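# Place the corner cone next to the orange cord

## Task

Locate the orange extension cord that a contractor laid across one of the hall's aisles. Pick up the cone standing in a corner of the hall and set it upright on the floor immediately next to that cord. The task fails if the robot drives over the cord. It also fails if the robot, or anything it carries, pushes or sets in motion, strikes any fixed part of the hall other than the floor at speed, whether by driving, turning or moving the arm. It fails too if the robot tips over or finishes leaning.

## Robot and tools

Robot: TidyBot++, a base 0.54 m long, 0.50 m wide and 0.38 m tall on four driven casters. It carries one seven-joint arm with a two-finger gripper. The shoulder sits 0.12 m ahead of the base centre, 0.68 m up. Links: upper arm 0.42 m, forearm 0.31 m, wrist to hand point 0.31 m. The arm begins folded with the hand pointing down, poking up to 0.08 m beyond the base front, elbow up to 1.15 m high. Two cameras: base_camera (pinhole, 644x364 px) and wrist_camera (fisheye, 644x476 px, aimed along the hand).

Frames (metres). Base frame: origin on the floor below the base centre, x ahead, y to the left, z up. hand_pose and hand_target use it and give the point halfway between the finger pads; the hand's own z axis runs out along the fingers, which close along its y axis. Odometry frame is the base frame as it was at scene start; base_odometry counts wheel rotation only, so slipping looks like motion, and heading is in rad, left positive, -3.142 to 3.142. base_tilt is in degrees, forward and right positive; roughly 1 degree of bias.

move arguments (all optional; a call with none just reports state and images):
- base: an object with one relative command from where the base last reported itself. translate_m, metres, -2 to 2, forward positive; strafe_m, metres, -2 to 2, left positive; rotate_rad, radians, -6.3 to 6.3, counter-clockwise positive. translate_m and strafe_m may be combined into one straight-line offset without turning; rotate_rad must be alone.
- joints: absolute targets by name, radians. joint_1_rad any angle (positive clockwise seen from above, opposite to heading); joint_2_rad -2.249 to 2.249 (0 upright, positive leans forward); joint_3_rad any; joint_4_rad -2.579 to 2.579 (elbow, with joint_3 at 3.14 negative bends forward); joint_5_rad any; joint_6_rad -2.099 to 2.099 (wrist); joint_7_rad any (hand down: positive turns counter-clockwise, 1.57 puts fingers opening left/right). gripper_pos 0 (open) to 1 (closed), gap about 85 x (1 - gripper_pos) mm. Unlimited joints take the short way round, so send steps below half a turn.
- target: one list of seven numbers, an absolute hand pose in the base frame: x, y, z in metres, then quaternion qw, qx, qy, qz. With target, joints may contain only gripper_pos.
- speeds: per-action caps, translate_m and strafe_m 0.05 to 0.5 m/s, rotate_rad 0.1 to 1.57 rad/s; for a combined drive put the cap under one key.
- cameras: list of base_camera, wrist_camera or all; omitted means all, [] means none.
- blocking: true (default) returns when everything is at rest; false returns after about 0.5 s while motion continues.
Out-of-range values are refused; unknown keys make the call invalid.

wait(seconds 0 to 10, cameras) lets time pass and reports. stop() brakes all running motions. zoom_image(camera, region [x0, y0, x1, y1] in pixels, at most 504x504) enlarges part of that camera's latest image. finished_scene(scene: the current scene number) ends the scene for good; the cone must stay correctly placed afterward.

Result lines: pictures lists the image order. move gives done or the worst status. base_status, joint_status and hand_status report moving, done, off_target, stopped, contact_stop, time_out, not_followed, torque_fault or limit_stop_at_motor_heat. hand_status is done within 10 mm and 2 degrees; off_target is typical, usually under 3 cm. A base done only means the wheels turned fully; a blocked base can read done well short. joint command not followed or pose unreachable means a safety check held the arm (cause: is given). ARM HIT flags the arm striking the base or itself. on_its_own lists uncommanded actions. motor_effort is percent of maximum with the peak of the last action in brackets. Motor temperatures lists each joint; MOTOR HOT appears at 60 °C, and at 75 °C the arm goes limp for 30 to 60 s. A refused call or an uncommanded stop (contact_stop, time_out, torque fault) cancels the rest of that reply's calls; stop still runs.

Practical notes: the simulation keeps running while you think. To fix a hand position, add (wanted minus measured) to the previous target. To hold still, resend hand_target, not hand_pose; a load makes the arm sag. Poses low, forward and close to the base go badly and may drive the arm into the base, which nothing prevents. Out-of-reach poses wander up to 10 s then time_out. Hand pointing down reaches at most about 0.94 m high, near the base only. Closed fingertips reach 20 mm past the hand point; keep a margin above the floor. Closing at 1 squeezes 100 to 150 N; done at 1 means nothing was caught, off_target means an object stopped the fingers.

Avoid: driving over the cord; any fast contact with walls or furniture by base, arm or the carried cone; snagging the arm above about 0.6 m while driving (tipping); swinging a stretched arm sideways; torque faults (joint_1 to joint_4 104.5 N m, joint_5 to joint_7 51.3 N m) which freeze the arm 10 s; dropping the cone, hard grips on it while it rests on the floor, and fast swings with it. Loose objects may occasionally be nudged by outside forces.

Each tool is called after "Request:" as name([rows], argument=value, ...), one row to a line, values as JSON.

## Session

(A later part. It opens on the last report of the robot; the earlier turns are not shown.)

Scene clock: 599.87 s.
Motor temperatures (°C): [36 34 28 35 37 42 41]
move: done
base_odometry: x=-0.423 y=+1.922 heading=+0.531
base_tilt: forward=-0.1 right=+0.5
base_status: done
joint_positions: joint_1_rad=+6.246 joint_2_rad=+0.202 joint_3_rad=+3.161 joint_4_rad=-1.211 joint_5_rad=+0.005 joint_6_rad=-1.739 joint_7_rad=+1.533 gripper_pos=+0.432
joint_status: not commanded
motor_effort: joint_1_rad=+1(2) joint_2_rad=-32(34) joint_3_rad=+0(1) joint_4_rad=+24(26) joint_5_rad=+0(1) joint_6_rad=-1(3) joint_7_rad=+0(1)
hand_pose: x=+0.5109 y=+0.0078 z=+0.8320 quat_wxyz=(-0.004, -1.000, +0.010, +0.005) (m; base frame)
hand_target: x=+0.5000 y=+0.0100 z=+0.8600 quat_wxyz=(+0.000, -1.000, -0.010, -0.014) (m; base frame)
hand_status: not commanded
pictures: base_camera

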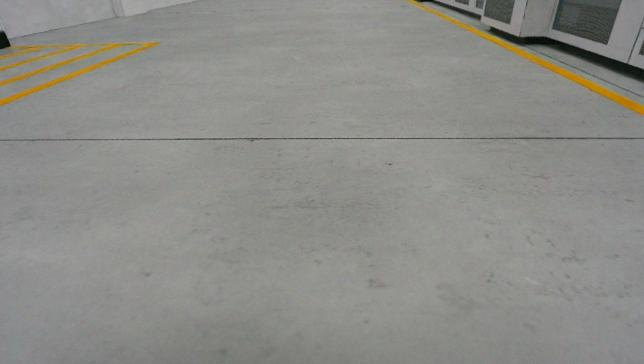

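Request:
zoom_image(camera="base_camera", region=[200, 0, 460, 40])

Scaled by 1.938.

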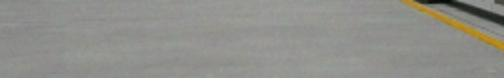

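Request:
move(base={"translate_m": 2.0}, cameras=["base_camera"])

Request:
zoom_image(camera="base_camera", region=[150, 0, 500, 100])

Scene clock: 624.10 s.
Motor temperatures (°C): [36 34 28 36 37 42 41]
move: done
base_odometry: x=+1.302 y=+2.935 heading=+0.531
base_tilt: forward=-0.1 right=+0.6
base_status: done
joint_positions: joint_1_rad=+6.246 joint_2_rad=+0.201 joint_3_rad=+3.161 joint_4_rad=-1.210 joint_5_rad=+0.005 joint_6_rad=-1.743 joint_7_rad=+1.533 gripper_pos=+0.432
joint_status: not commanded
motor_effort: joint_1_rad=+1(1) joint_2_rad=-32(34) joint_3_rad=+0(1) joint_4_rad=+25(26) joint_5_rad=+0(1) joint_6_rad=-1(3) joint_7_rad=+0(1)
hand_pose: x=+0.5098 y=+0.0077 z=+0.8329 quat_wxyz=(-0.004, -1.000, +0.010, +0.006) (m; base frame)
hand_target: x=+0.5000 y=+0.0100 z=+0.8600 quat_wxyz=(+0.000, -1.000, -0.010, -0.014) (m; base frame)
hand_status: not commanded
pictures: base_camera

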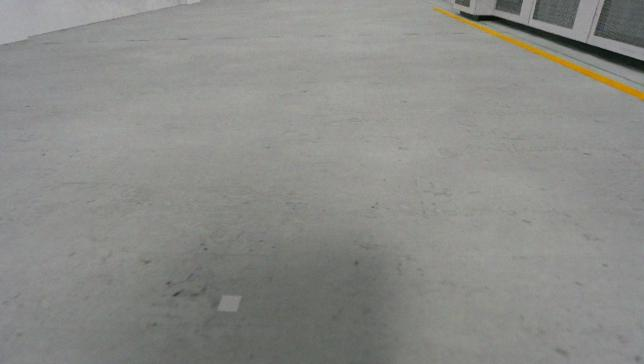

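Scaled by 1.440.

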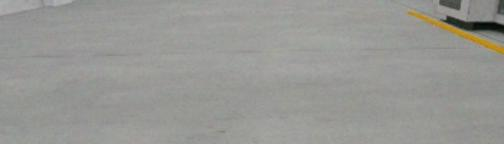

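Request:
move(base={"translate_m": 2.0}, cameras=["base_camera"])

Request:
zoom_image(camera="base_camera", region=[150, 0, 500, 100])

Scene clock: 636.53 s.
Motor temperatures (°C): [36 34 28 36 37 42 41]
move: done
base_odometry: x=+3.027 y=+3.948 heading=+0.531
base_tilt: forward=-0.1 right=+0.6
base_status: done
joint_positions: joint_1_rad=+6.246 joint_2_rad=+0.201 joint_3_rad=+3.161 joint_4_rad=-1.209 joint_5_rad=+0.005 joint_6_rad=-1.745 joint_7_rad=+1.533 gripper_pos=+0.432
joint_status: not commanded
motor_effort: joint_1_rad=+1(1) joint_2_rad=-32(34) joint_3_rad=+0(1) joint_4_rad=+25(26) joint_5_rad=+0(1) joint_6_rad=-1(3) joint_7_rad=+0(1)
hand_pose: x=+0.5092 y=+0.0077 z=+0.8332 quat_wxyz=(-0.005, -1.000, +0.010, +0.007) (m; base frame)
hand_target: x=+0.5000 y=+0.0100 z=+0.8600 quat_wxyz=(+0.000, -1.000, -0.010, -0.014) (m; base frame)
hand_status: not commanded
pictures: base_camera

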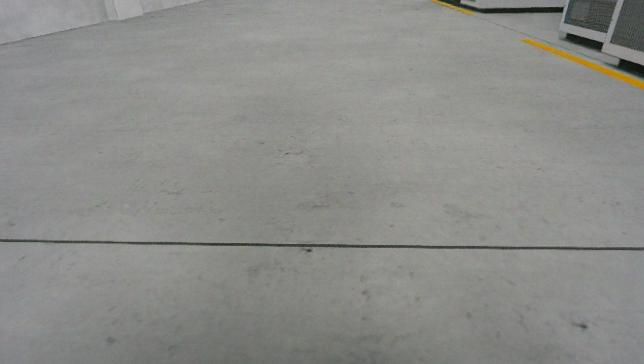

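Scaled by 1.440.

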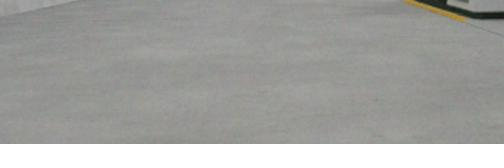

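Request:
move(base={"translate_m": 2.0}, cameras=["base_camera"])

Request:
zoom_image(camera="base_camera", region=[150, 0, 500, 100])

Scene clock: 651.93 s.
Motor temperatures (°C): [36 34 28 36 37 42 41]
move: done
base_odometry: x=+4.751 y=+4.963 heading=+0.532
base_tilt: forward=-0.1 right=+0.5
base_status: done
joint_positions: joint_1_rad=+6.246 joint_2_rad=+0.201 joint_3_rad=+3.161 joint_4_rad=-1.208 joint_5_rad=+0.005 joint_6_rad=-1.747 joint_7_rad=+1.533 gripper_pos=+0.432
joint_status: not commanded
motor_effort: joint_1_rad=+1(2) joint_2_rad=-32(34) joint_3_rad=+0(1) joint_4_rad=+24(26) joint_5_rad=+0(1) joint_6_rad=-1(3) joint_7_rad=+0(1)
hand_pose: x=+0.5089 y=+0.0077 z=+0.8334 quat_wxyz=(-0.005, -1.000, +0.010, +0.007) (m; base frame)
hand_target: x=+0.5000 y=+0.0100 z=+0.8600 quat_wxyz=(+0.000, -1.000, -0.010, -0.014) (m; base frame)
hand_status: not commanded
pictures: base_camera

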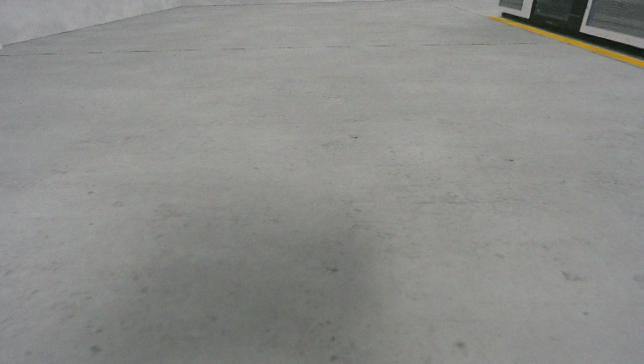

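Scaled by 1.440.

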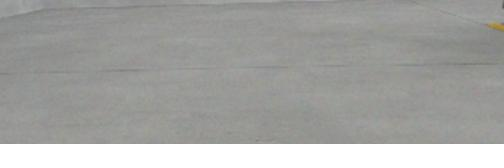

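Request:
move(base={"translate_m": 1.1}, cameras=[])

Request:
move(base={"rotate_rad": -1.57}, cameras=["base_camera"], speeds={"rotate_rad": 1.0})

Scene clock: 673.83 s.
Motor temperatures (°C): [36 34 28 36 37 42 41]
move: done
base_odometry: x=+5.699 y=+5.521 heading=+0.532
base_tilt: forward=-0.1 right=+0.6
base_status: done
joint_positions: joint_1_rad=+6.246 joint_2_rad=+0.201 joint_3_rad=+3.161 joint_4_rad=-1.208 joint_5_rad=+0.005 joint_6_rad=-1.748 joint_7_rad=+1.533 gripper_pos=+0.432
joint_status: not commanded
motor_effort: joint_1_rad=+1(1) joint_2_rad=-32(35) joint_3_rad=+0(1) joint_4_rad=+24(26) joint_5_rad=+0(1) joint_6_rad=+0(3) joint_7_rad=+0(1)
hand_pose: x=+0.5086 y=+0.0077 z=+0.8335 quat_wxyz=(-0.005, -1.000, +0.010, +0.007) (m; base frame)
hand_target: x=+0.5000 y=+0.0100 z=+0.8600 quat_wxyz=(+0.000, -1.000, -0.010, -0.014) (m; base frame)
hand_status: not commanded
pictures: none
No camera images: "cameras" was empty.

Scene clock: 676.50 s.
Motor temperatures (°C): [36 34 28 36 37 42 41]
move: done
base_odometry: x=+5.699 y=+5.521 heading=-1.038
base_tilt: forward=-0.1 right=+0.5
base_status: done
joint_positions: joint_1_rad=+6.247 joint_2_rad=+0.201 joint_3_rad=+3.165 joint_4_rad=-1.208 joint_5_rad=+0.003 joint_6_rad=-1.748 joint_7_rad=+1.533 gripper_pos=+0.432
joint_status: not commanded
motor_effort: joint_1_rad=+1(4) joint_2_rad=-31(33) joint_3_rad=+0(3) joint_4_rad=+24(25) joint_5_rad=+1(4) joint_6_rad=-1(3) joint_7_rad=+0(1)
hand_pose: x=+0.5087 y=+0.0065 z=+0.8335 quat_wxyz=(-0.004, -1.000, +0.012, +0.007) (m; base frame)
hand_target: x=+0.5000 y=+0.0100 z=+0.8600 quat_wxyz=(+0.000, -1.000, -0.010, -0.014) (m; base frame)
hand_status: not commanded
pictures: base_camera

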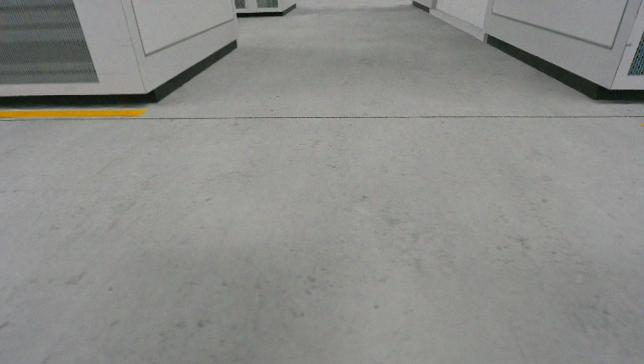

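Request:
zoom_image(camera="base_camera", region=[220, 0, 520, 90])

Scaled by 1.680.

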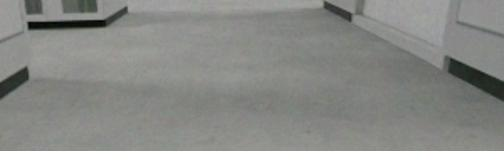

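Request:
move(base={"translate_m": 2.0, "strafe_m": -0.2}, cameras=["base_camera"])

Scene clock: 704.30 s.
Motor temperatures (°C): [36 34 28 36 37 42 41]
move: done
base_odometry: x=+6.541 y=+3.696 heading=-1.038
base_tilt: forward=-0.1 right=+0.6
base_status: done
joint_positions: joint_1_rad=+6.247 joint_2_rad=+0.201 joint_3_rad=+3.165 joint_4_rad=-1.208 joint_5_rad=+0.003 joint_6_rad=-1.748 joint_7_rad=+1.533 gripper_pos=+0.432
joint_status: not commanded
motor_effort: joint_1_rad=+1(2) joint_2_rad=-31(34) joint_3_rad=+0(1) joint_4_rad=+24(26) joint_5_rad=+0(2) joint_6_rad=-1(3) joint_7_rad=+0(1)
hand_pose: x=+0.5088 y=+0.0065 z=+0.8335 quat_wxyz=(-0.004, -1.000, +0.012, +0.007) (m; base frame)
hand_target: x=+0.5000 y=+0.0100 z=+0.8600 quat_wxyz=(+0.000, -1.000, -0.010, -0.014) (m; base frame)
hand_status: not commanded
pictures: base_camera

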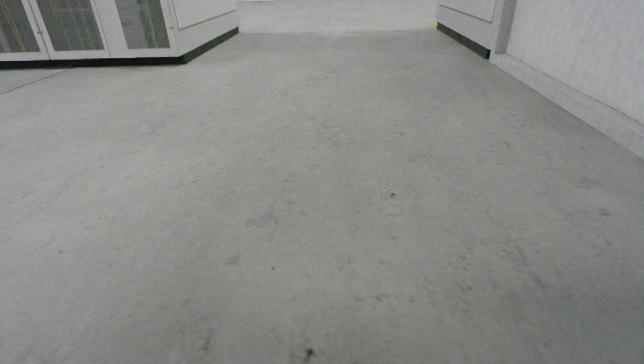

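Request:
zoom_image(camera="base_camera", region=[160, 0, 560, 100])

Scaled by 1.260.

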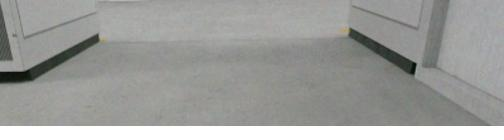

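Request:
move(base={"translate_m": 1.2}, cameras=["base_camera"])

Request:
move(base={"rotate_rad": 1.57}, cameras=["base_camera"], speeds={"rotate_rad": 1.0})

Scene clock: 728.43 s.
Motor temperatures (°C): [36 34 28 36 37 42 41]
move: done
base_odometry: x=+7.150 y=+2.662 heading=-1.039
base_tilt: forward=-0.1 right=+0.5
base_status: done
joint_positions: joint_1_rad=+6.247 joint_2_rad=+0.201 joint_3_rad=+3.165 joint_4_rad=-1.207 joint_5_rad=+0.003 joint_6_rad=-1.748 joint_7_rad=+1.533 gripper_pos=+0.432
joint_status: not commanded
motor_effort: joint_1_rad=+1(1) joint_2_rad=-31(34) joint_3_rad=+0(1) joint_4_rad=+24(26) joint_5_rad=+0(1) joint_6_rad=-1(3) joint_7_rad=+1(1)
hand_pose: x=+0.5088 y=+0.0065 z=+0.8336 quat_wxyz=(-0.004, -1.000, +0.012, +0.007) (m; base frame)
hand_target: x=+0.5000 y=+0.0100 z=+0.8600 quat_wxyz=(+0.000, -1.000, -0.010, -0.014) (m; base frame)
hand_status: not commanded
pictures: base_camera

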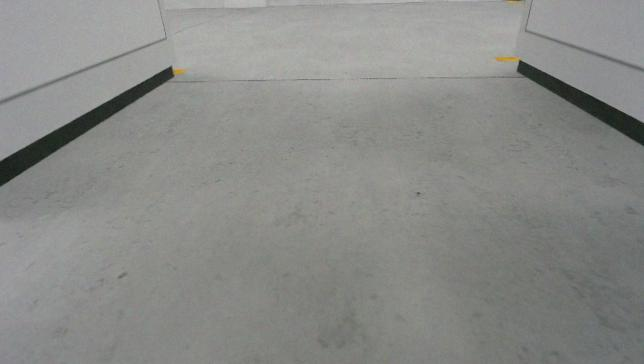

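Scene clock: 731.10 s.
Motor temperatures (°C): [36 34 28 36 37 42 41]
move: done
base_odometry: x=+7.150 y=+2.662 heading=+0.531
base_tilt: forward=-0.1 right=+0.5
base_status: done
joint_positions: joint_1_rad=+6.243 joint_2_rad=+0.201 joint_3_rad=+3.159 joint_4_rad=-1.207 joint_5_rad=+0.000 joint_6_rad=-1.748 joint_7_rad=+1.533 gripper_pos=+0.432
joint_status: not commanded
motor_effort: joint_1_rad=+1(4) joint_2_rad=-31(33) joint_3_rad=+0(3) joint_4_rad=+24(25) joint_5_rad=+0(4) joint_6_rad=-1(3) joint_7_rad=+1(1)
hand_pose: x=+0.5087 y=+0.0107 z=+0.8336 quat_wxyz=(-0.002, -1.000, +0.008, +0.007) (m; base frame)
hand_target: x=+0.5000 y=+0.0100 z=+0.8600 quat_wxyz=(+0.000, -1.000, -0.010, -0.014) (m; base frame)
hand_status: not commanded
pictures: base_camera

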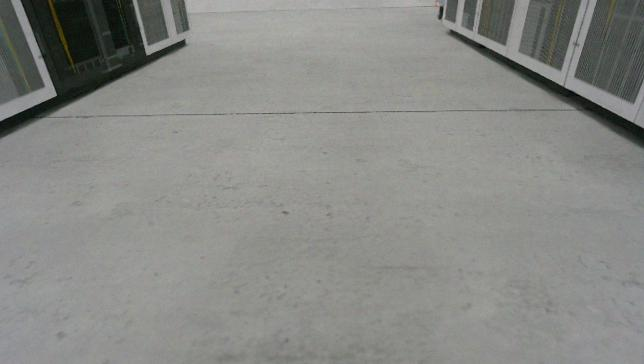

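Request:
zoom_image(camera="base_camera", region=[360, 0, 520, 60])

Request:
zoom_image(camera="base_camera", region=[180, 0, 380, 60])

Scaled by 3.150.

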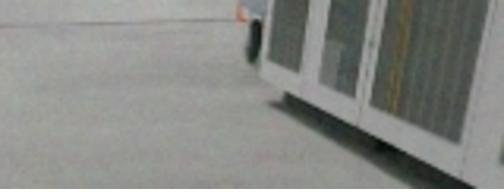

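Scaled by 2.520.

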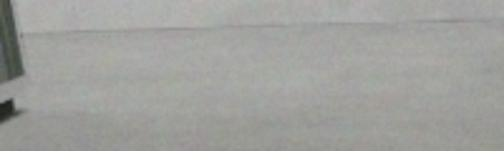

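Request:
move(base={"translate_m": 1.5}, cameras=["base_camera"])

Request:
zoom_image(camera="base_camera", region=[360, 0, 644, 120])

Scene clock: 751.63 s.
Motor temperatures (°C): [36 34 28 36 37 42 41]
move: done
base_odometry: x=+8.443 y=+3.423 heading=+0.532
base_tilt: forward=-0.1 right=+0.5
base_status: done
joint_positions: joint_1_rad=+6.243 joint_2_rad=+0.201 joint_3_rad=+3.159 joint_4_rad=-1.207 joint_5_rad=+0.000 joint_6_rad=-1.748 joint_7_rad=+1.533 gripper_pos=+0.432
joint_status: not commanded
motor_effort: joint_1_rad=+1(1) joint_2_rad=-31(34) joint_3_rad=+0(1) joint_4_rad=+24(26) joint_5_rad=+0(1) joint_6_rad=-1(3) joint_7_rad=+0(1)
hand_pose: x=+0.5087 y=+0.0107 z=+0.8336 quat_wxyz=(-0.002, -1.000, +0.008, +0.007) (m; base frame)
hand_target: x=+0.5000 y=+0.0100 z=+0.8600 quat_wxyz=(+0.000, -1.000, -0.010, -0.014) (m; base frame)
hand_status: not commanded
pictures: base_camera

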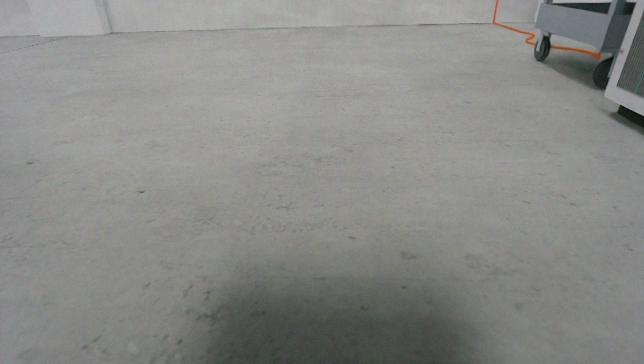

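Scaled by 1.775.

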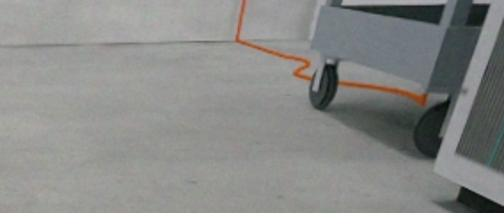

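Request:
move(base={"translate_m": 0.9}, cameras=[])

Request:
move(base={"rotate_rad": -0.8}, cameras=["base_camera"], speeds={"rotate_rad": 1.0})

Request:
zoom_image(camera="base_camera", region=[180, 0, 480, 180])

Scene clock: 778.37 s.
Motor temperatures (°C): [36 34 28 36 37 42 41]
move: done
base_odometry: x=+9.219 y=+3.880 heading=+0.532
base_tilt: forward=-0.1 right=+0.5
base_status: done
joint_positions: joint_1_rad=+6.243 joint_2_rad=+0.201 joint_3_rad=+3.159 joint_4_rad=-1.206 joint_5_rad=+0.000 joint_6_rad=-1.749 joint_7_rad=+1.533 gripper_pos=+0.432
joint_status: not commanded
motor_effort: joint_1_rad=+1(2) joint_2_rad=-32(34) joint_3_rad=+0(1) joint_4_rad=+24(26) joint_5_rad=+0(1) joint_6_rad=-1(4) joint_7_rad=+0(1)
hand_pose: x=+0.5088 y=+0.0108 z=+0.8340 quat_wxyz=(-0.002, -1.000, +0.008, +0.007) (m; base frame)
hand_target: x=+0.5000 y=+0.0100 z=+0.8600 quat_wxyz=(+0.000, -1.000, -0.010, -0.014) (m; base frame)
hand_status: not commanded
pictures: none
No camera images: "cameras" was empty.

Scene clock: 780.27 s.
Motor temperatures (°C): [36 34 28 36 37 42 41]
move: done
base_odometry: x=+9.219 y=+3.880 heading=-0.268
base_tilt: forward=-0.1 right=+0.5
base_status: done
joint_positions: joint_1_rad=+6.248 joint_2_rad=+0.201 joint_3_rad=+3.166 joint_4_rad=-1.206 joint_5_rad=+0.001 joint_6_rad=-1.749 joint_7_rad=+1.533 gripper_pos=+0.432
joint_status: not commanded
motor_effort: joint_1_rad=+1(4) joint_2_rad=-31(33) joint_3_rad=+0(3) joint_4_rad=+25(25) joint_5_rad=+0(4) joint_6_rad=-1(3) joint_7_rad=+0(1)
hand_pose: x=+0.5090 y=+0.0065 z=+0.8340 quat_wxyz=(-0.003, -1.000, +0.013, +0.007) (m; base frame)
hand_target: x=+0.5000 y=+0.0100 z=+0.8600 quat_wxyz=(+0.000, -1.000, -0.010, -0.014) (m; base frame)
hand_status: not commanded
pictures: base_camera

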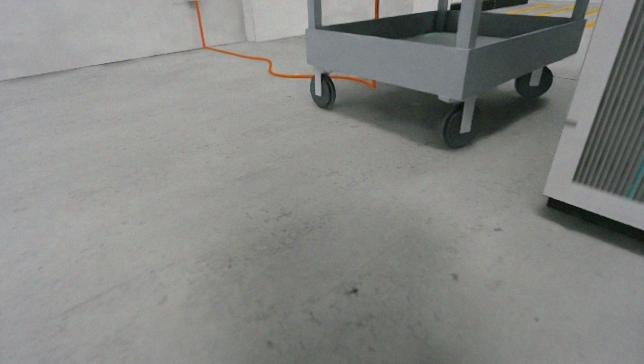

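Scaled by 1.680.

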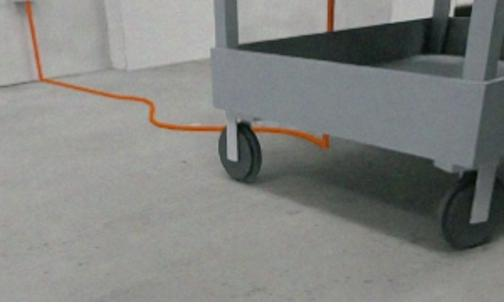

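Request:
move(base={"translate_m": 0.86, "strafe_m": 0.98}, speeds={"translate_m": 0.35}, cameras=["base_camera"])

Scene clock: 841.73 s.
Motor temperatures (°C): [35 34 28 36 37 42 41]
move: done
base_odometry: x=+10.307 y=+4.598 heading=-0.268
base_tilt: forward=-0.1 right=+0.5
base_status: done
joint_positions: joint_1_rad=+6.246 joint_2_rad=+0.200 joint_3_rad=+3.162 joint_4_rad=-1.206 joint_5_rad=+0.001 joint_6_rad=-1.749 joint_7_rad=+1.533 gripper_pos=+0.433
joint_status: not commanded
motor_effort: joint_1_rad=+1(4) joint_2_rad=-31(34) joint_3_rad=+0(2) joint_4_rad=+26(26) joint_5_rad=+1(4) joint_6_rad=+1(3) joint_7_rad=+0(1)
hand_pose: x=+0.5088 y=+0.0084 z=+0.8342 quat_wxyz=(-0.003, -1.000, +0.010, +0.007) (m; base frame)
hand_target: x=+0.5000 y=+0.0100 z=+0.8600 quat_wxyz=(+0.000, -1.000, -0.010, -0.014) (m; base frame)
hand_status: not commanded
pictures: base_camera

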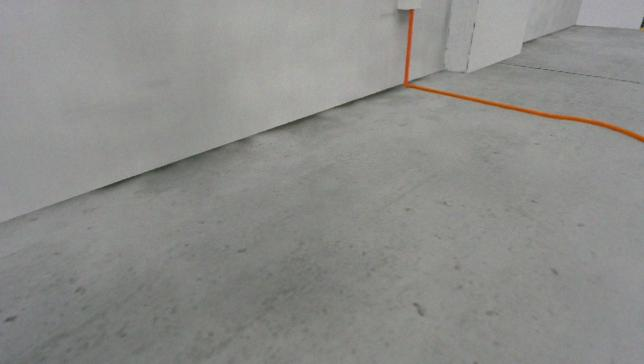

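Request:
move(base={"rotate_rad": -0.804}, speeds={"rotate_rad": 0.9}, cameras=["base_camera"])

Scene clock: 858.73 s.
Motor temperatures (°C): [35 34 28 36 37 42 41]
move: done
base_odometry: x=+10.307 y=+4.598 heading=-1.072
base_tilt: forward=+0.0 right=+0.5
base_status: done
joint_positions: joint_1_rad=+6.246 joint_2_rad=+0.200 joint_3_rad=+3.165 joint_4_rad=-1.206 joint_5_rad=+0.000 joint_6_rad=-1.749 joint_7_rad=+1.533 gripper_pos=+0.433
joint_status: not commanded
motor_effort: joint_1_rad=+1(4) joint_2_rad=-31(33) joint_3_rad=+0(3) joint_4_rad=+24(25) joint_5_rad=+0(5) joint_6_rad=-1(2) joint_7_rad=+0(1)
hand_pose: x=+0.5089 y=+0.0073 z=+0.8342 quat_wxyz=(-0.003, -1.000, +0.012, +0.007) (m; base frame)
hand_target: x=+0.5000 y=+0.0100 z=+0.8600 quat_wxyz=(+0.000, -1.000, -0.010, -0.014) (m; base frame)
hand_status: not commanded
pictures: base_camera

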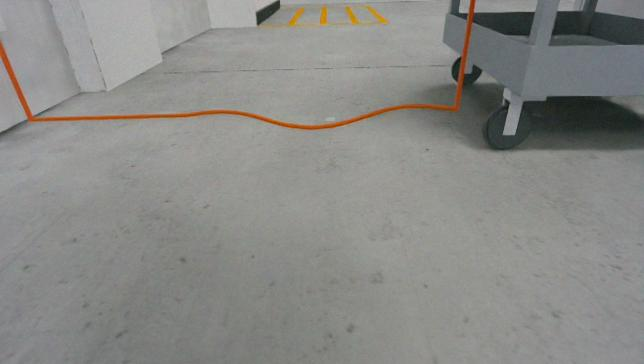

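Request:
move(base={"translate_m": 0.47, "strafe_m": 0.095}, speeds={"translate_m": 0.25})

Scene clock: 889.17 s.
Motor temperatures (°C): [35 34 28 36 37 42 41]
move: done
base_odometry: x=+10.616 y=+4.230 heading=-1.072
base_tilt: forward=-0.1 right=+0.5
base_status: done
joint_positions: joint_1_rad=+6.246 joint_2_rad=+0.202 joint_3_rad=+3.165 joint_4_rad=-1.205 joint_5_rad=+0.000 joint_6_rad=-1.755 joint_7_rad=+1.533 gripper_pos=+0.433
joint_status: not commanded
motor_effort: joint_1_rad=+1(2) joint_2_rad=-32(34) joint_3_rad=+0(1) joint_4_rad=+23(27) joint_5_rad=+0(1) joint_6_rad=-2(4) joint_7_rad=+0(1)
hand_pose: x=+0.5073 y=+0.0073 z=+0.8341 quat_wxyz=(-0.003, -1.000, +0.012, +0.010) (m; base frame)
hand_target: x=+0.5000 y=+0.0100 z=+0.8600 quat_wxyz=(+0.000, -1.000, -0.010, -0.014) (m; base frame)
hand_status: not commanded
pictures: base_camera, wrist_camera

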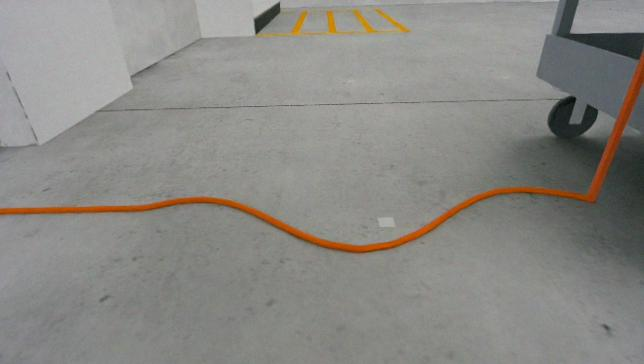

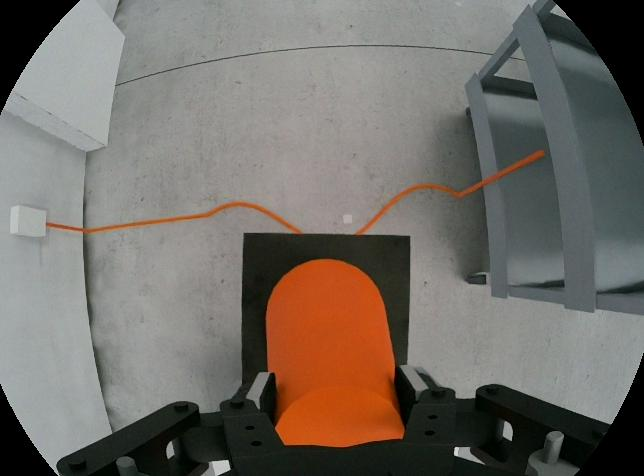

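Request:
move(base={"translate_m": -0.07}, speeds={"translate_m": 0.15}, cameras=[])

Request:
move(target=[0.50, 0.010, 0.51, 0, 0.9997, 0.01, 0.004])

Scene clock: 980.67 s.
Motor temperatures (°C): [35 35 28 36 37 42 40]
move: done
base_odometry: x=+10.582 y=+4.292 heading=-1.072
base_tilt: forward=-0.1 right=+0.5
base_status: done
joint_positions: joint_1_rad=+6.246 joint_2_rad=+0.200 joint_3_rad=+3.165 joint_4_rad=-1.205 joint_5_rad=+0.000 joint_6_rad=-1.762 joint_7_rad=+1.533 gripper_pos=+0.433
joint_status: not commanded
motor_effort: joint_1_rad=+1(2) joint_2_rad=-30(36) joint_3_rad=+0(1) joint_4_rad=+24(26) joint_5_rad=+0(1) joint_6_rad=-2(3) joint_7_rad=+0(1)
hand_pose: x=+0.5048 y=+0.0073 z=+0.8349 quat_wxyz=(-0.003, -1.000, +0.012, +0.012) (m; base frame)
hand_target: x=+0.5000 y=+0.0100 z=+0.8600 quat_wxyz=(+0.000, -1.000, -0.010, -0.014) (m; base frame)
hand_status: not commanded
pictures: none
No camera images: "cameras" was empty.

Scene clock: 983.20 s.
Motor temperatures (°C): [35 35 28 36 37 42 40]
move: off_target
base_odometry: x=+10.582 y=+4.292 heading=-1.072
base_tilt: forward=-0.1 right=+0.5
base_status: not commanded
joint_positions: joint_1_rad=+6.246 joint_2_rad=+0.464 joint_3_rad=+3.162 joint_4_rad=-2.022 joint_5_rad=+0.000 joint_6_rad=-0.726 joint_7_rad=+1.533 gripper_pos=+0.434
joint_status: not commanded
motor_effort: joint_1_rad=+1(1) joint_2_rad=-34(38) joint_3_rad=+0(1) joint_4_rad=+15(24) joint_5_rad=+0(1) joint_6_rad=-1(5) joint_7_rad=+0(1)
hand_pose: x=+0.4770 y=+0.0062 z=+0.4981 quat_wxyz=(-0.006, -0.999, +0.010, +0.035) (m; base frame)
hand_target: x=+0.5000 y=+0.0100 z=+0.5100 quat_wxyz=(+0.000, -1.000, -0.010, -0.004) (m; base frame)
hand_status: off_target (0.026 m and 5.1 deg from the pose sent, 0.325 m and 3.2 deg at the start)
pictures: base_camera, wrist_camera

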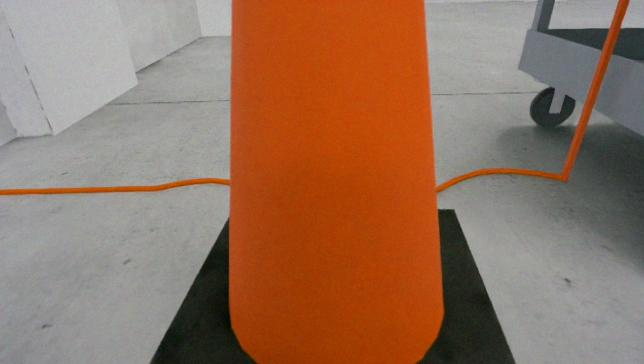

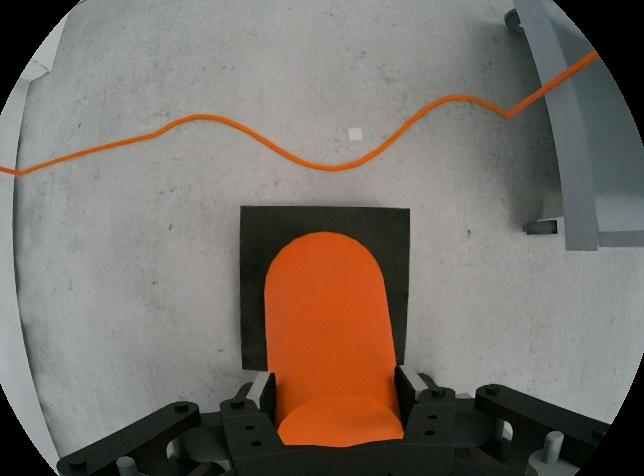

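Request:
move(target=[0.51, 0.010, 0.47, 0, 0.9995, 0.01, 0.03])

Scene clock: 1020.60 s.
Motor temperatures (°C): [35 35 28 36 37 42 40]
move: off_target
base_odometry: x=+10.582 y=+4.292 heading=-1.072
base_tilt: forward=-0.1 right=+0.5
base_status: not commanded
joint_positions: joint_1_rad=+6.246 joint_2_rad=+0.551 joint_3_rad=+3.160 joint_4_rad=-2.082 joint_5_rad=+0.000 joint_6_rad=-0.539 joint_7_rad=+1.533 gripper_pos=+0.434
joint_status: not commanded
motor_effort: joint_1_rad=+1(1) joint_2_rad=-36(38) joint_3_rad=+0(1) joint_4_rad=+13(15) joint_5_rad=+0(1) joint_6_rad=-1(3) joint_7_rad=+0(1)
hand_pose: x=+0.4829 y=+0.0066 z=+0.4544 quat_wxyz=(-0.005, -1.000, +0.008, +0.015) (m; base frame)
hand_target: x=+0.5100 y=+0.0100 z=+0.4700 quat_wxyz=(+0.000, -0.999, -0.010, -0.030) (m; base frame)
hand_status: off_target (0.031 m and 5.6 deg from the pose sent, 0.043 m and 7.8 deg at the start)
pictures: base_camera, wrist_camera

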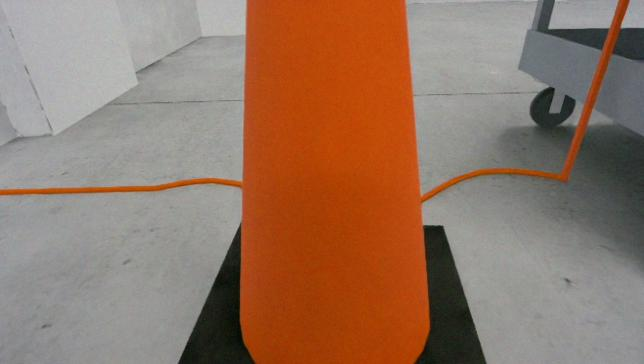

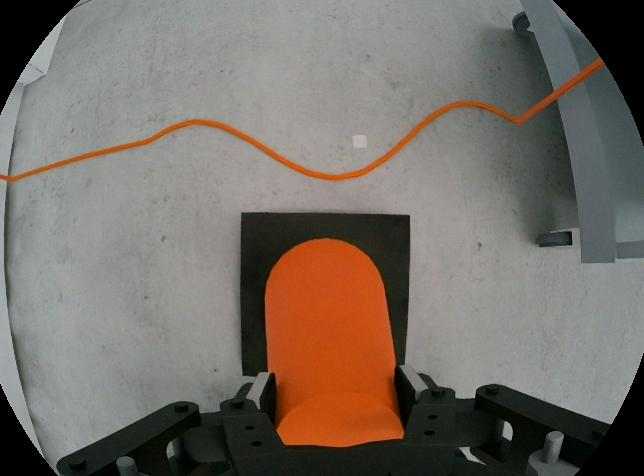

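Request:
move(target=[0.522, 0.010, 0.455, 0, 0.999, 0.01, 0.04], cameras=["wrist_camera"])

Request:
move(target=[0.522, 0.010, 0.444, 0, 0.999, 0.01, 0.04], cameras=["wrist_camera"])

Scene clock: 1028.43 s.
Motor temperatures (°C): [35 35 28 36 37 42 40]
move: off_target
base_odometry: x=+10.582 y=+4.292 heading=-1.072
base_tilt: forward=-0.1 right=+0.5
base_status: not commanded
joint_positions: joint_1_rad=+6.246 joint_2_rad=+0.593 joint_3_rad=+3.160 joint_4_rad=-2.082 joint_5_rad=+0.000 joint_6_rad=-0.487 joint_7_rad=+1.533 gripper_pos=+0.434
joint_status: not commanded
motor_effort: joint_1_rad=+1(1) joint_2_rad=-36(38) joint_3_rad=+0(0) joint_4_rad=+13(13) joint_5_rad=+0(1) joint_6_rad=+0(2) joint_7_rad=+0(1)
hand_pose: x=+0.4895 y=+0.0068 z=+0.4388 quat_wxyz=(-0.006, -1.000, +0.008, +0.010) (m; base frame)
hand_target: x=+0.5220 y=+0.0100 z=+0.4550 quat_wxyz=(+0.000, -0.999, -0.010, -0.040) (m; base frame)
hand_status: off_target (0.036 m and 6.1 deg from the pose sent, 0.039 m and 6.7 deg at the start)
pictures: wrist_camera

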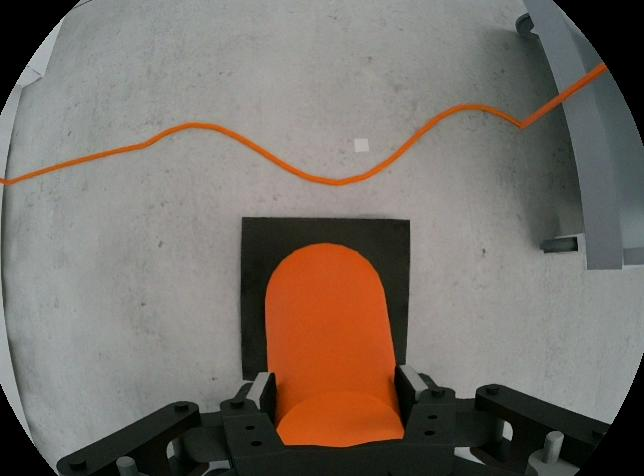

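Scene clock: 1029.07 s.
Motor temperatures (°C): [35 35 28 36 37 42 40]
move: off_target
base_odometry: x=+10.582 y=+4.292 heading=-1.072
base_tilt: forward=+0.0 right=+0.5
base_status: not commanded
joint_positions: joint_1_rad=+6.247 joint_2_rad=+0.607 joint_3_rad=+3.160 joint_4_rad=-2.082 joint_5_rad=+0.000 joint_6_rad=-0.452 joint_7_rad=+1.533 gripper_pos=+0.434
joint_status: not commanded
motor_effort: joint_1_rad=+0(1) joint_2_rad=-34(38) joint_3_rad=-1(1) joint_4_rad=+10(13) joint_5_rad=+0(1) joint_6_rad=+0(2) joint_7_rad=+0(1)
hand_pose: x=+0.4968 y=+0.0070 z=+0.4333 quat_wxyz=(-0.005, -1.000, +0.008, +0.000) (m; base frame)
hand_target: x=+0.5220 y=+0.0100 z=+0.4440 quat_wxyz=(+0.000, -0.999, -0.010, -0.040) (m; base frame)
hand_status: off_target (0.028 m and 5.0 deg from the pose sent, 0.033 m and 6.1 deg at the start)
pictures: wrist_camera

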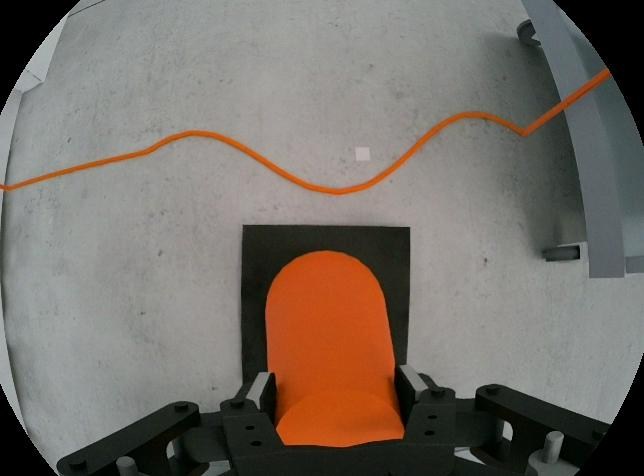

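Request:
move(target=[0.520, 0.010, 0.436, 0, 0.9992, 0.01, 0.038], cameras=["wrist_camera"])

Scene clock: 1037.60 s.
Motor temperatures (°C): [35 35 28 36 37 42 40]
move: off_target
base_odometry: x=+10.582 y=+4.292 heading=-1.072
base_tilt: forward=-0.2 right=+0.5
base_status: not commanded
joint_positions: joint_1_rad=+6.247 joint_2_rad=+0.611 joint_3_rad=+3.160 joint_4_rad=-2.082 joint_5_rad=+0.000 joint_6_rad=-0.433 joint_7_rad=+1.533 gripper_pos=+0.434
joint_status: not commanded
motor_effort: joint_1_rad=+0(1) joint_2_rad=-32(35) joint_3_rad=-1(2) joint_4_rad=+10(11) joint_5_rad=-2(2) joint_6_rad=+0(1) joint_7_rad=+0(0)
hand_pose: x=+0.5017 y=+0.0071 z=+0.4318 quat_wxyz=(-0.005, -1.000, +0.008, -0.008) (m; base frame)
hand_target: x=+0.5200 y=+0.0100 z=+0.4360 quat_wxyz=(+0.000, -0.999, -0.010, -0.038) (m; base frame)
hand_status: off_target (0.019 m and 4.0 deg from the pose sent, 0.024 m and 4.8 deg at the start)
pictures: wrist_camera

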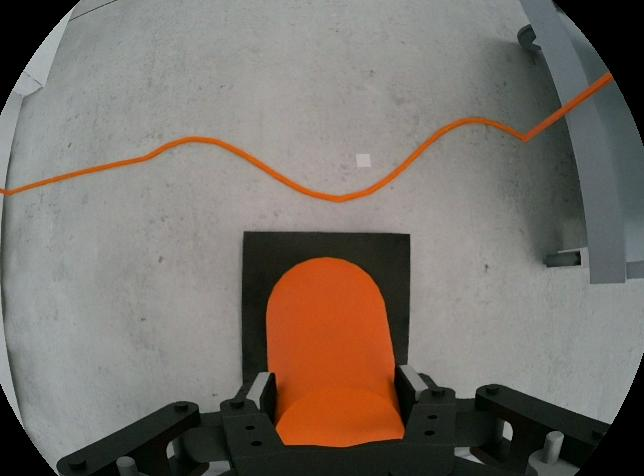

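Request:
move(target=[0.512, 0.010, 0.434, 0, 0.9995, 0.01, 0.030], cameras=["base_camera"])

Request:
move(joints={"gripper_pos": 0}, cameras=["wrist_camera"])

Scene clock: 1045.67 s.
Motor temperatures (°C): [35 35 28 36 37 42 40]
move: off_target
base_odometry: x=+10.582 y=+4.292 heading=-1.072
base_tilt: forward=-0.1 right=+0.5
base_status: not commanded
joint_positions: joint_1_rad=+6.247 joint_2_rad=+0.611 joint_3_rad=+3.160 joint_4_rad=-2.083 joint_5_rad=+0.000 joint_6_rad=-0.433 joint_7_rad=+1.533 gripper_pos=+0.434
joint_status: not commanded
motor_effort: joint_1_rad=-1(1) joint_2_rad=-30(33) joint_3_rad=-2(3) joint_4_rad=+8(10) joint_5_rad=-1(2) joint_6_rad=+0(1) joint_7_rad=+0(0)
hand_pose: x=+0.5012 y=+0.0069 z=+0.4318 quat_wxyz=(-0.005, -1.000, +0.008, -0.008) (m; base frame)
hand_target: x=+0.5120 y=+0.0100 z=+0.4340 quat_wxyz=(+0.000, -0.999, -0.010, -0.030) (m; base frame)
hand_status: off_target (0.011 m and 3.3 deg from the pose sent, 0.011 m and 3.3 deg at the start)
pictures: base_camera

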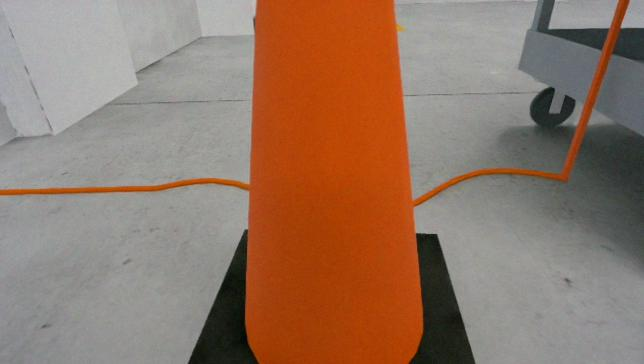

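Scene clock: 1046.53 s.
Motor temperatures (°C): [35 35 28 36 37 42 40]
move: done
base_odometry: x=+10.582 y=+4.292 heading=-1.072
base_tilt: forward=-0.1 right=+0.5
base_status: not commanded
joint_positions: joint_1_rad=+6.247 joint_2_rad=+0.604 joint_3_rad=+3.155 joint_4_rad=-2.084 joint_5_rad=+0.000 joint_6_rad=-0.433 joint_7_rad=+1.533 gripper_pos=+0.000
joint_status: all done
motor_effort: joint_1_rad=+1(1) joint_2_rad=-29(34) joint_3_rad=+0(2) joint_4_rad=+9(10) joint_5_rad=+0(2) joint_6_rad=+0(1) joint_7_rad=+0(1)
hand_pose: x=+0.5025 y=+0.0090 z=+0.4344 quat_wxyz=(-0.004, -1.000, +0.006, -0.011) (m; base frame)
hand_target: x=+0.5120 y=+0.0100 z=+0.4340 quat_wxyz=(+0.000, -0.999, -0.010, -0.030) (m; base frame)
hand_status: not commanded
pictures: wrist_camera

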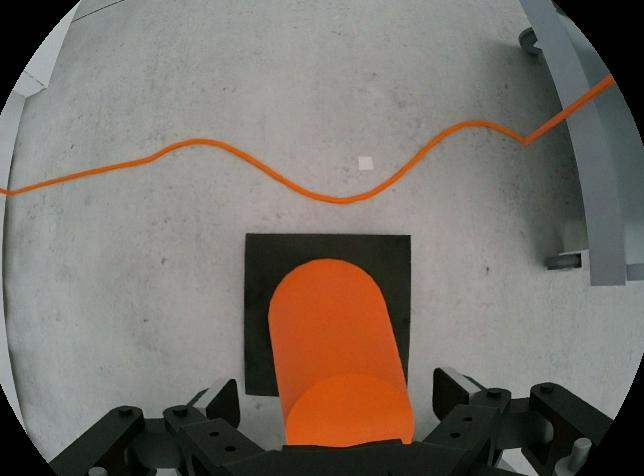

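Released. Raise the hand straight up in steps.

Request:
move(target=[0.515, 0.006, 0.52, 0, 0.9998, 0.005, 0.018], cameras=["wrist_camera"])

Request:
move(target=[0.51, 0.006, 0.70, 0, 1, 0.005, 0.01])

Scene clock: 1051.67 s.
Motor temperatures (°C): [35 35 28 36 37 42 40]
move: off_target
base_odometry: x=+10.582 y=+4.292 heading=-1.072
base_tilt: forward=-0.2 right=+0.5
base_status: not commanded
joint_positions: joint_1_rad=+6.247 joint_2_rad=+0.424 joint_3_rad=+3.155 joint_4_rad=-1.987 joint_5_rad=+0.000 joint_6_rad=-0.638 joint_7_rad=+1.533 gripper_pos=+0.000
joint_status: not commanded
motor_effort: joint_1_rad=+1(1) joint_2_rad=-27(30) joint_3_rad=+0(1) joint_4_rad=+13(13) joint_5_rad=+0(0) joint_6_rad=+1(1) joint_7_rad=+0(1)
hand_pose: x=+0.5308 y=+0.0102 z=+0.5214 quat_wxyz=(-0.001, -0.999, +0.007, -0.047) (m; base frame)
hand_target: x=+0.5150 y=+0.0060 z=+0.5200 quat_wxyz=(+0.000, -1.000, -0.005, -0.018) (m; base frame)
hand_status: off_target (0.016 m and 3.5 deg from the pose sent, 0.087 m and 1.6 deg at the start)
pictures: wrist_camera

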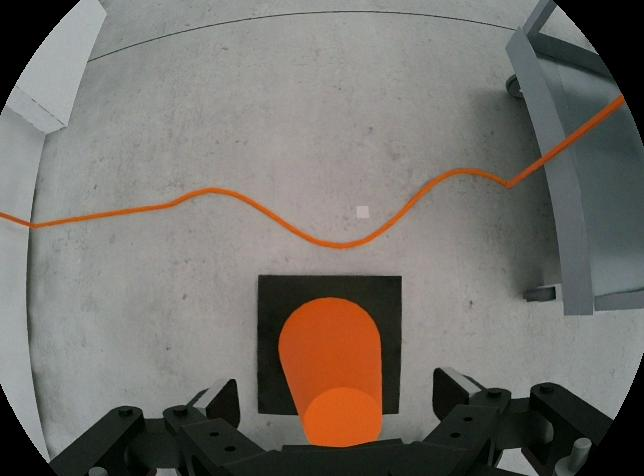

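Scene clock: 1053.50 s.
Motor temperatures (°C): [35 35 28 36 37 42 40]
move: off_target
base_odometry: x=+10.582 y=+4.292 heading=-1.072
base_tilt: forward=-0.1 right=+0.5
base_status: not commanded
joint_positions: joint_1_rad=+6.247 joint_2_rad=+0.194 joint_3_rad=+3.155 joint_4_rad=-1.651 joint_5_rad=+0.000 joint_6_rad=-1.224 joint_7_rad=+1.533 gripper_pos=+0.000
joint_status: not commanded
motor_effort: joint_1_rad=+1(1) joint_2_rad=-22(29) joint_3_rad=+0(1) joint_4_rad=+18(18) joint_5_rad=+0(1) joint_6_rad=+1(1) joint_7_rad=+0(1)
hand_pose: x=+0.5254 y=+0.0106 z=+0.6990 quat_wxyz=(+0.000, -0.999, +0.007, -0.036) (m; base frame)
hand_target: x=+0.5100 y=+0.0060 z=+0.7000 quat_wxyz=(+0.000, -1.000, -0.005, -0.010) (m; base frame)
hand_status: off_target (0.016 m and 3.3 deg from the pose sent, 0.180 m and 4.4 deg at the start)
pictures: base_camera, wrist_camera

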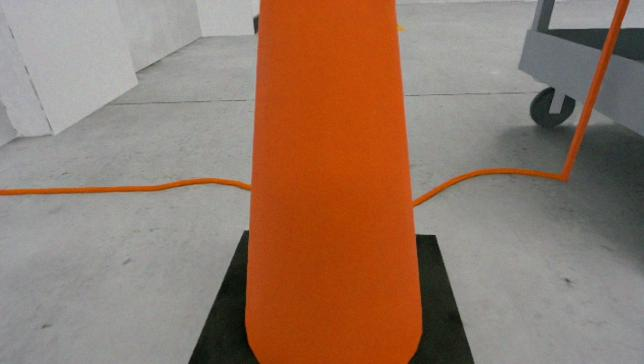

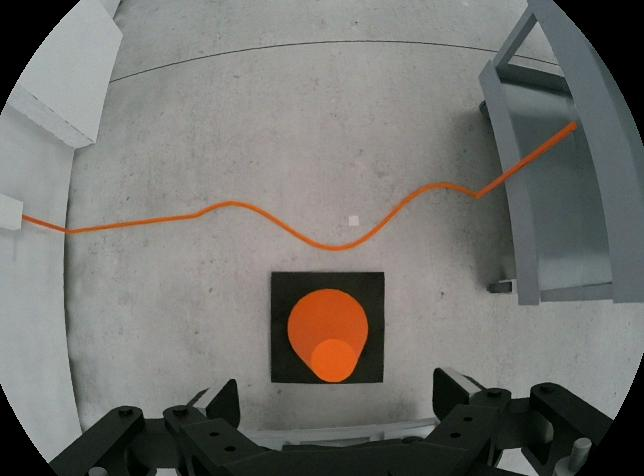

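Request:
move(base={"translate_m": -0.5})

Scene clock: 1058.73 s.
Motor temperatures (°C): [35 35 28 36 37 42 40]
move: done
base_odometry: x=+10.343 y=+4.731 heading=-1.072
base_tilt: forward=-0.1 right=+0.5
base_status: done
joint_positions: joint_1_rad=+6.247 joint_2_rad=+0.188 joint_3_rad=+3.155 joint_4_rad=-1.649 joint_5_rad=+0.000 joint_6_rad=-1.232 joint_7_rad=+1.533 gripper_pos=+0.000
joint_status: not commanded
motor_effort: joint_1_rad=+1(2) joint_2_rad=-23(25) joint_3_rad=+0(1) joint_4_rad=+18(19) joint_5_rad=+0(1) joint_6_rad=+1(1) joint_7_rad=+0(1)
hand_pose: x=+0.5234 y=+0.0105 z=+0.7016 quat_wxyz=(+0.000, -0.999, +0.007, -0.036) (m; base frame)
hand_target: x=+0.5100 y=+0.0060 z=+0.7000 quat_wxyz=(+0.000, -1.000, -0.005, -0.010) (m; base frame)
hand_status: not commanded
pictures: base_camera, wrist_camera

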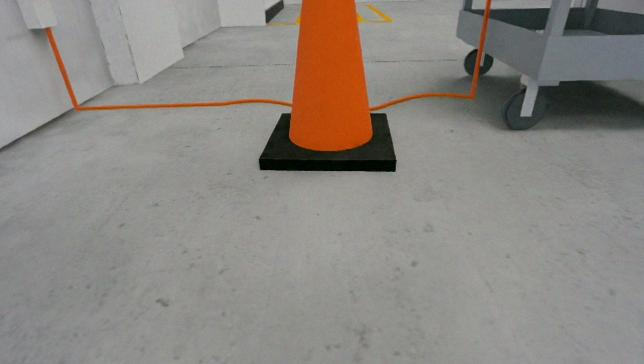

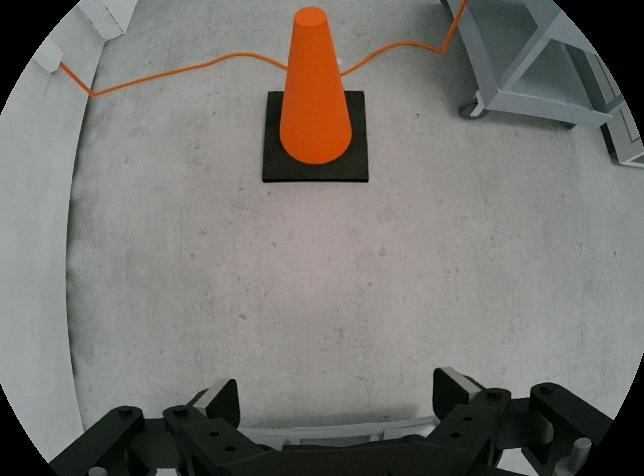

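Cone is upright right beside the cord, which is undisturbed.

Request:
finished_scene(scene=1)

The scene is finished: the task was done.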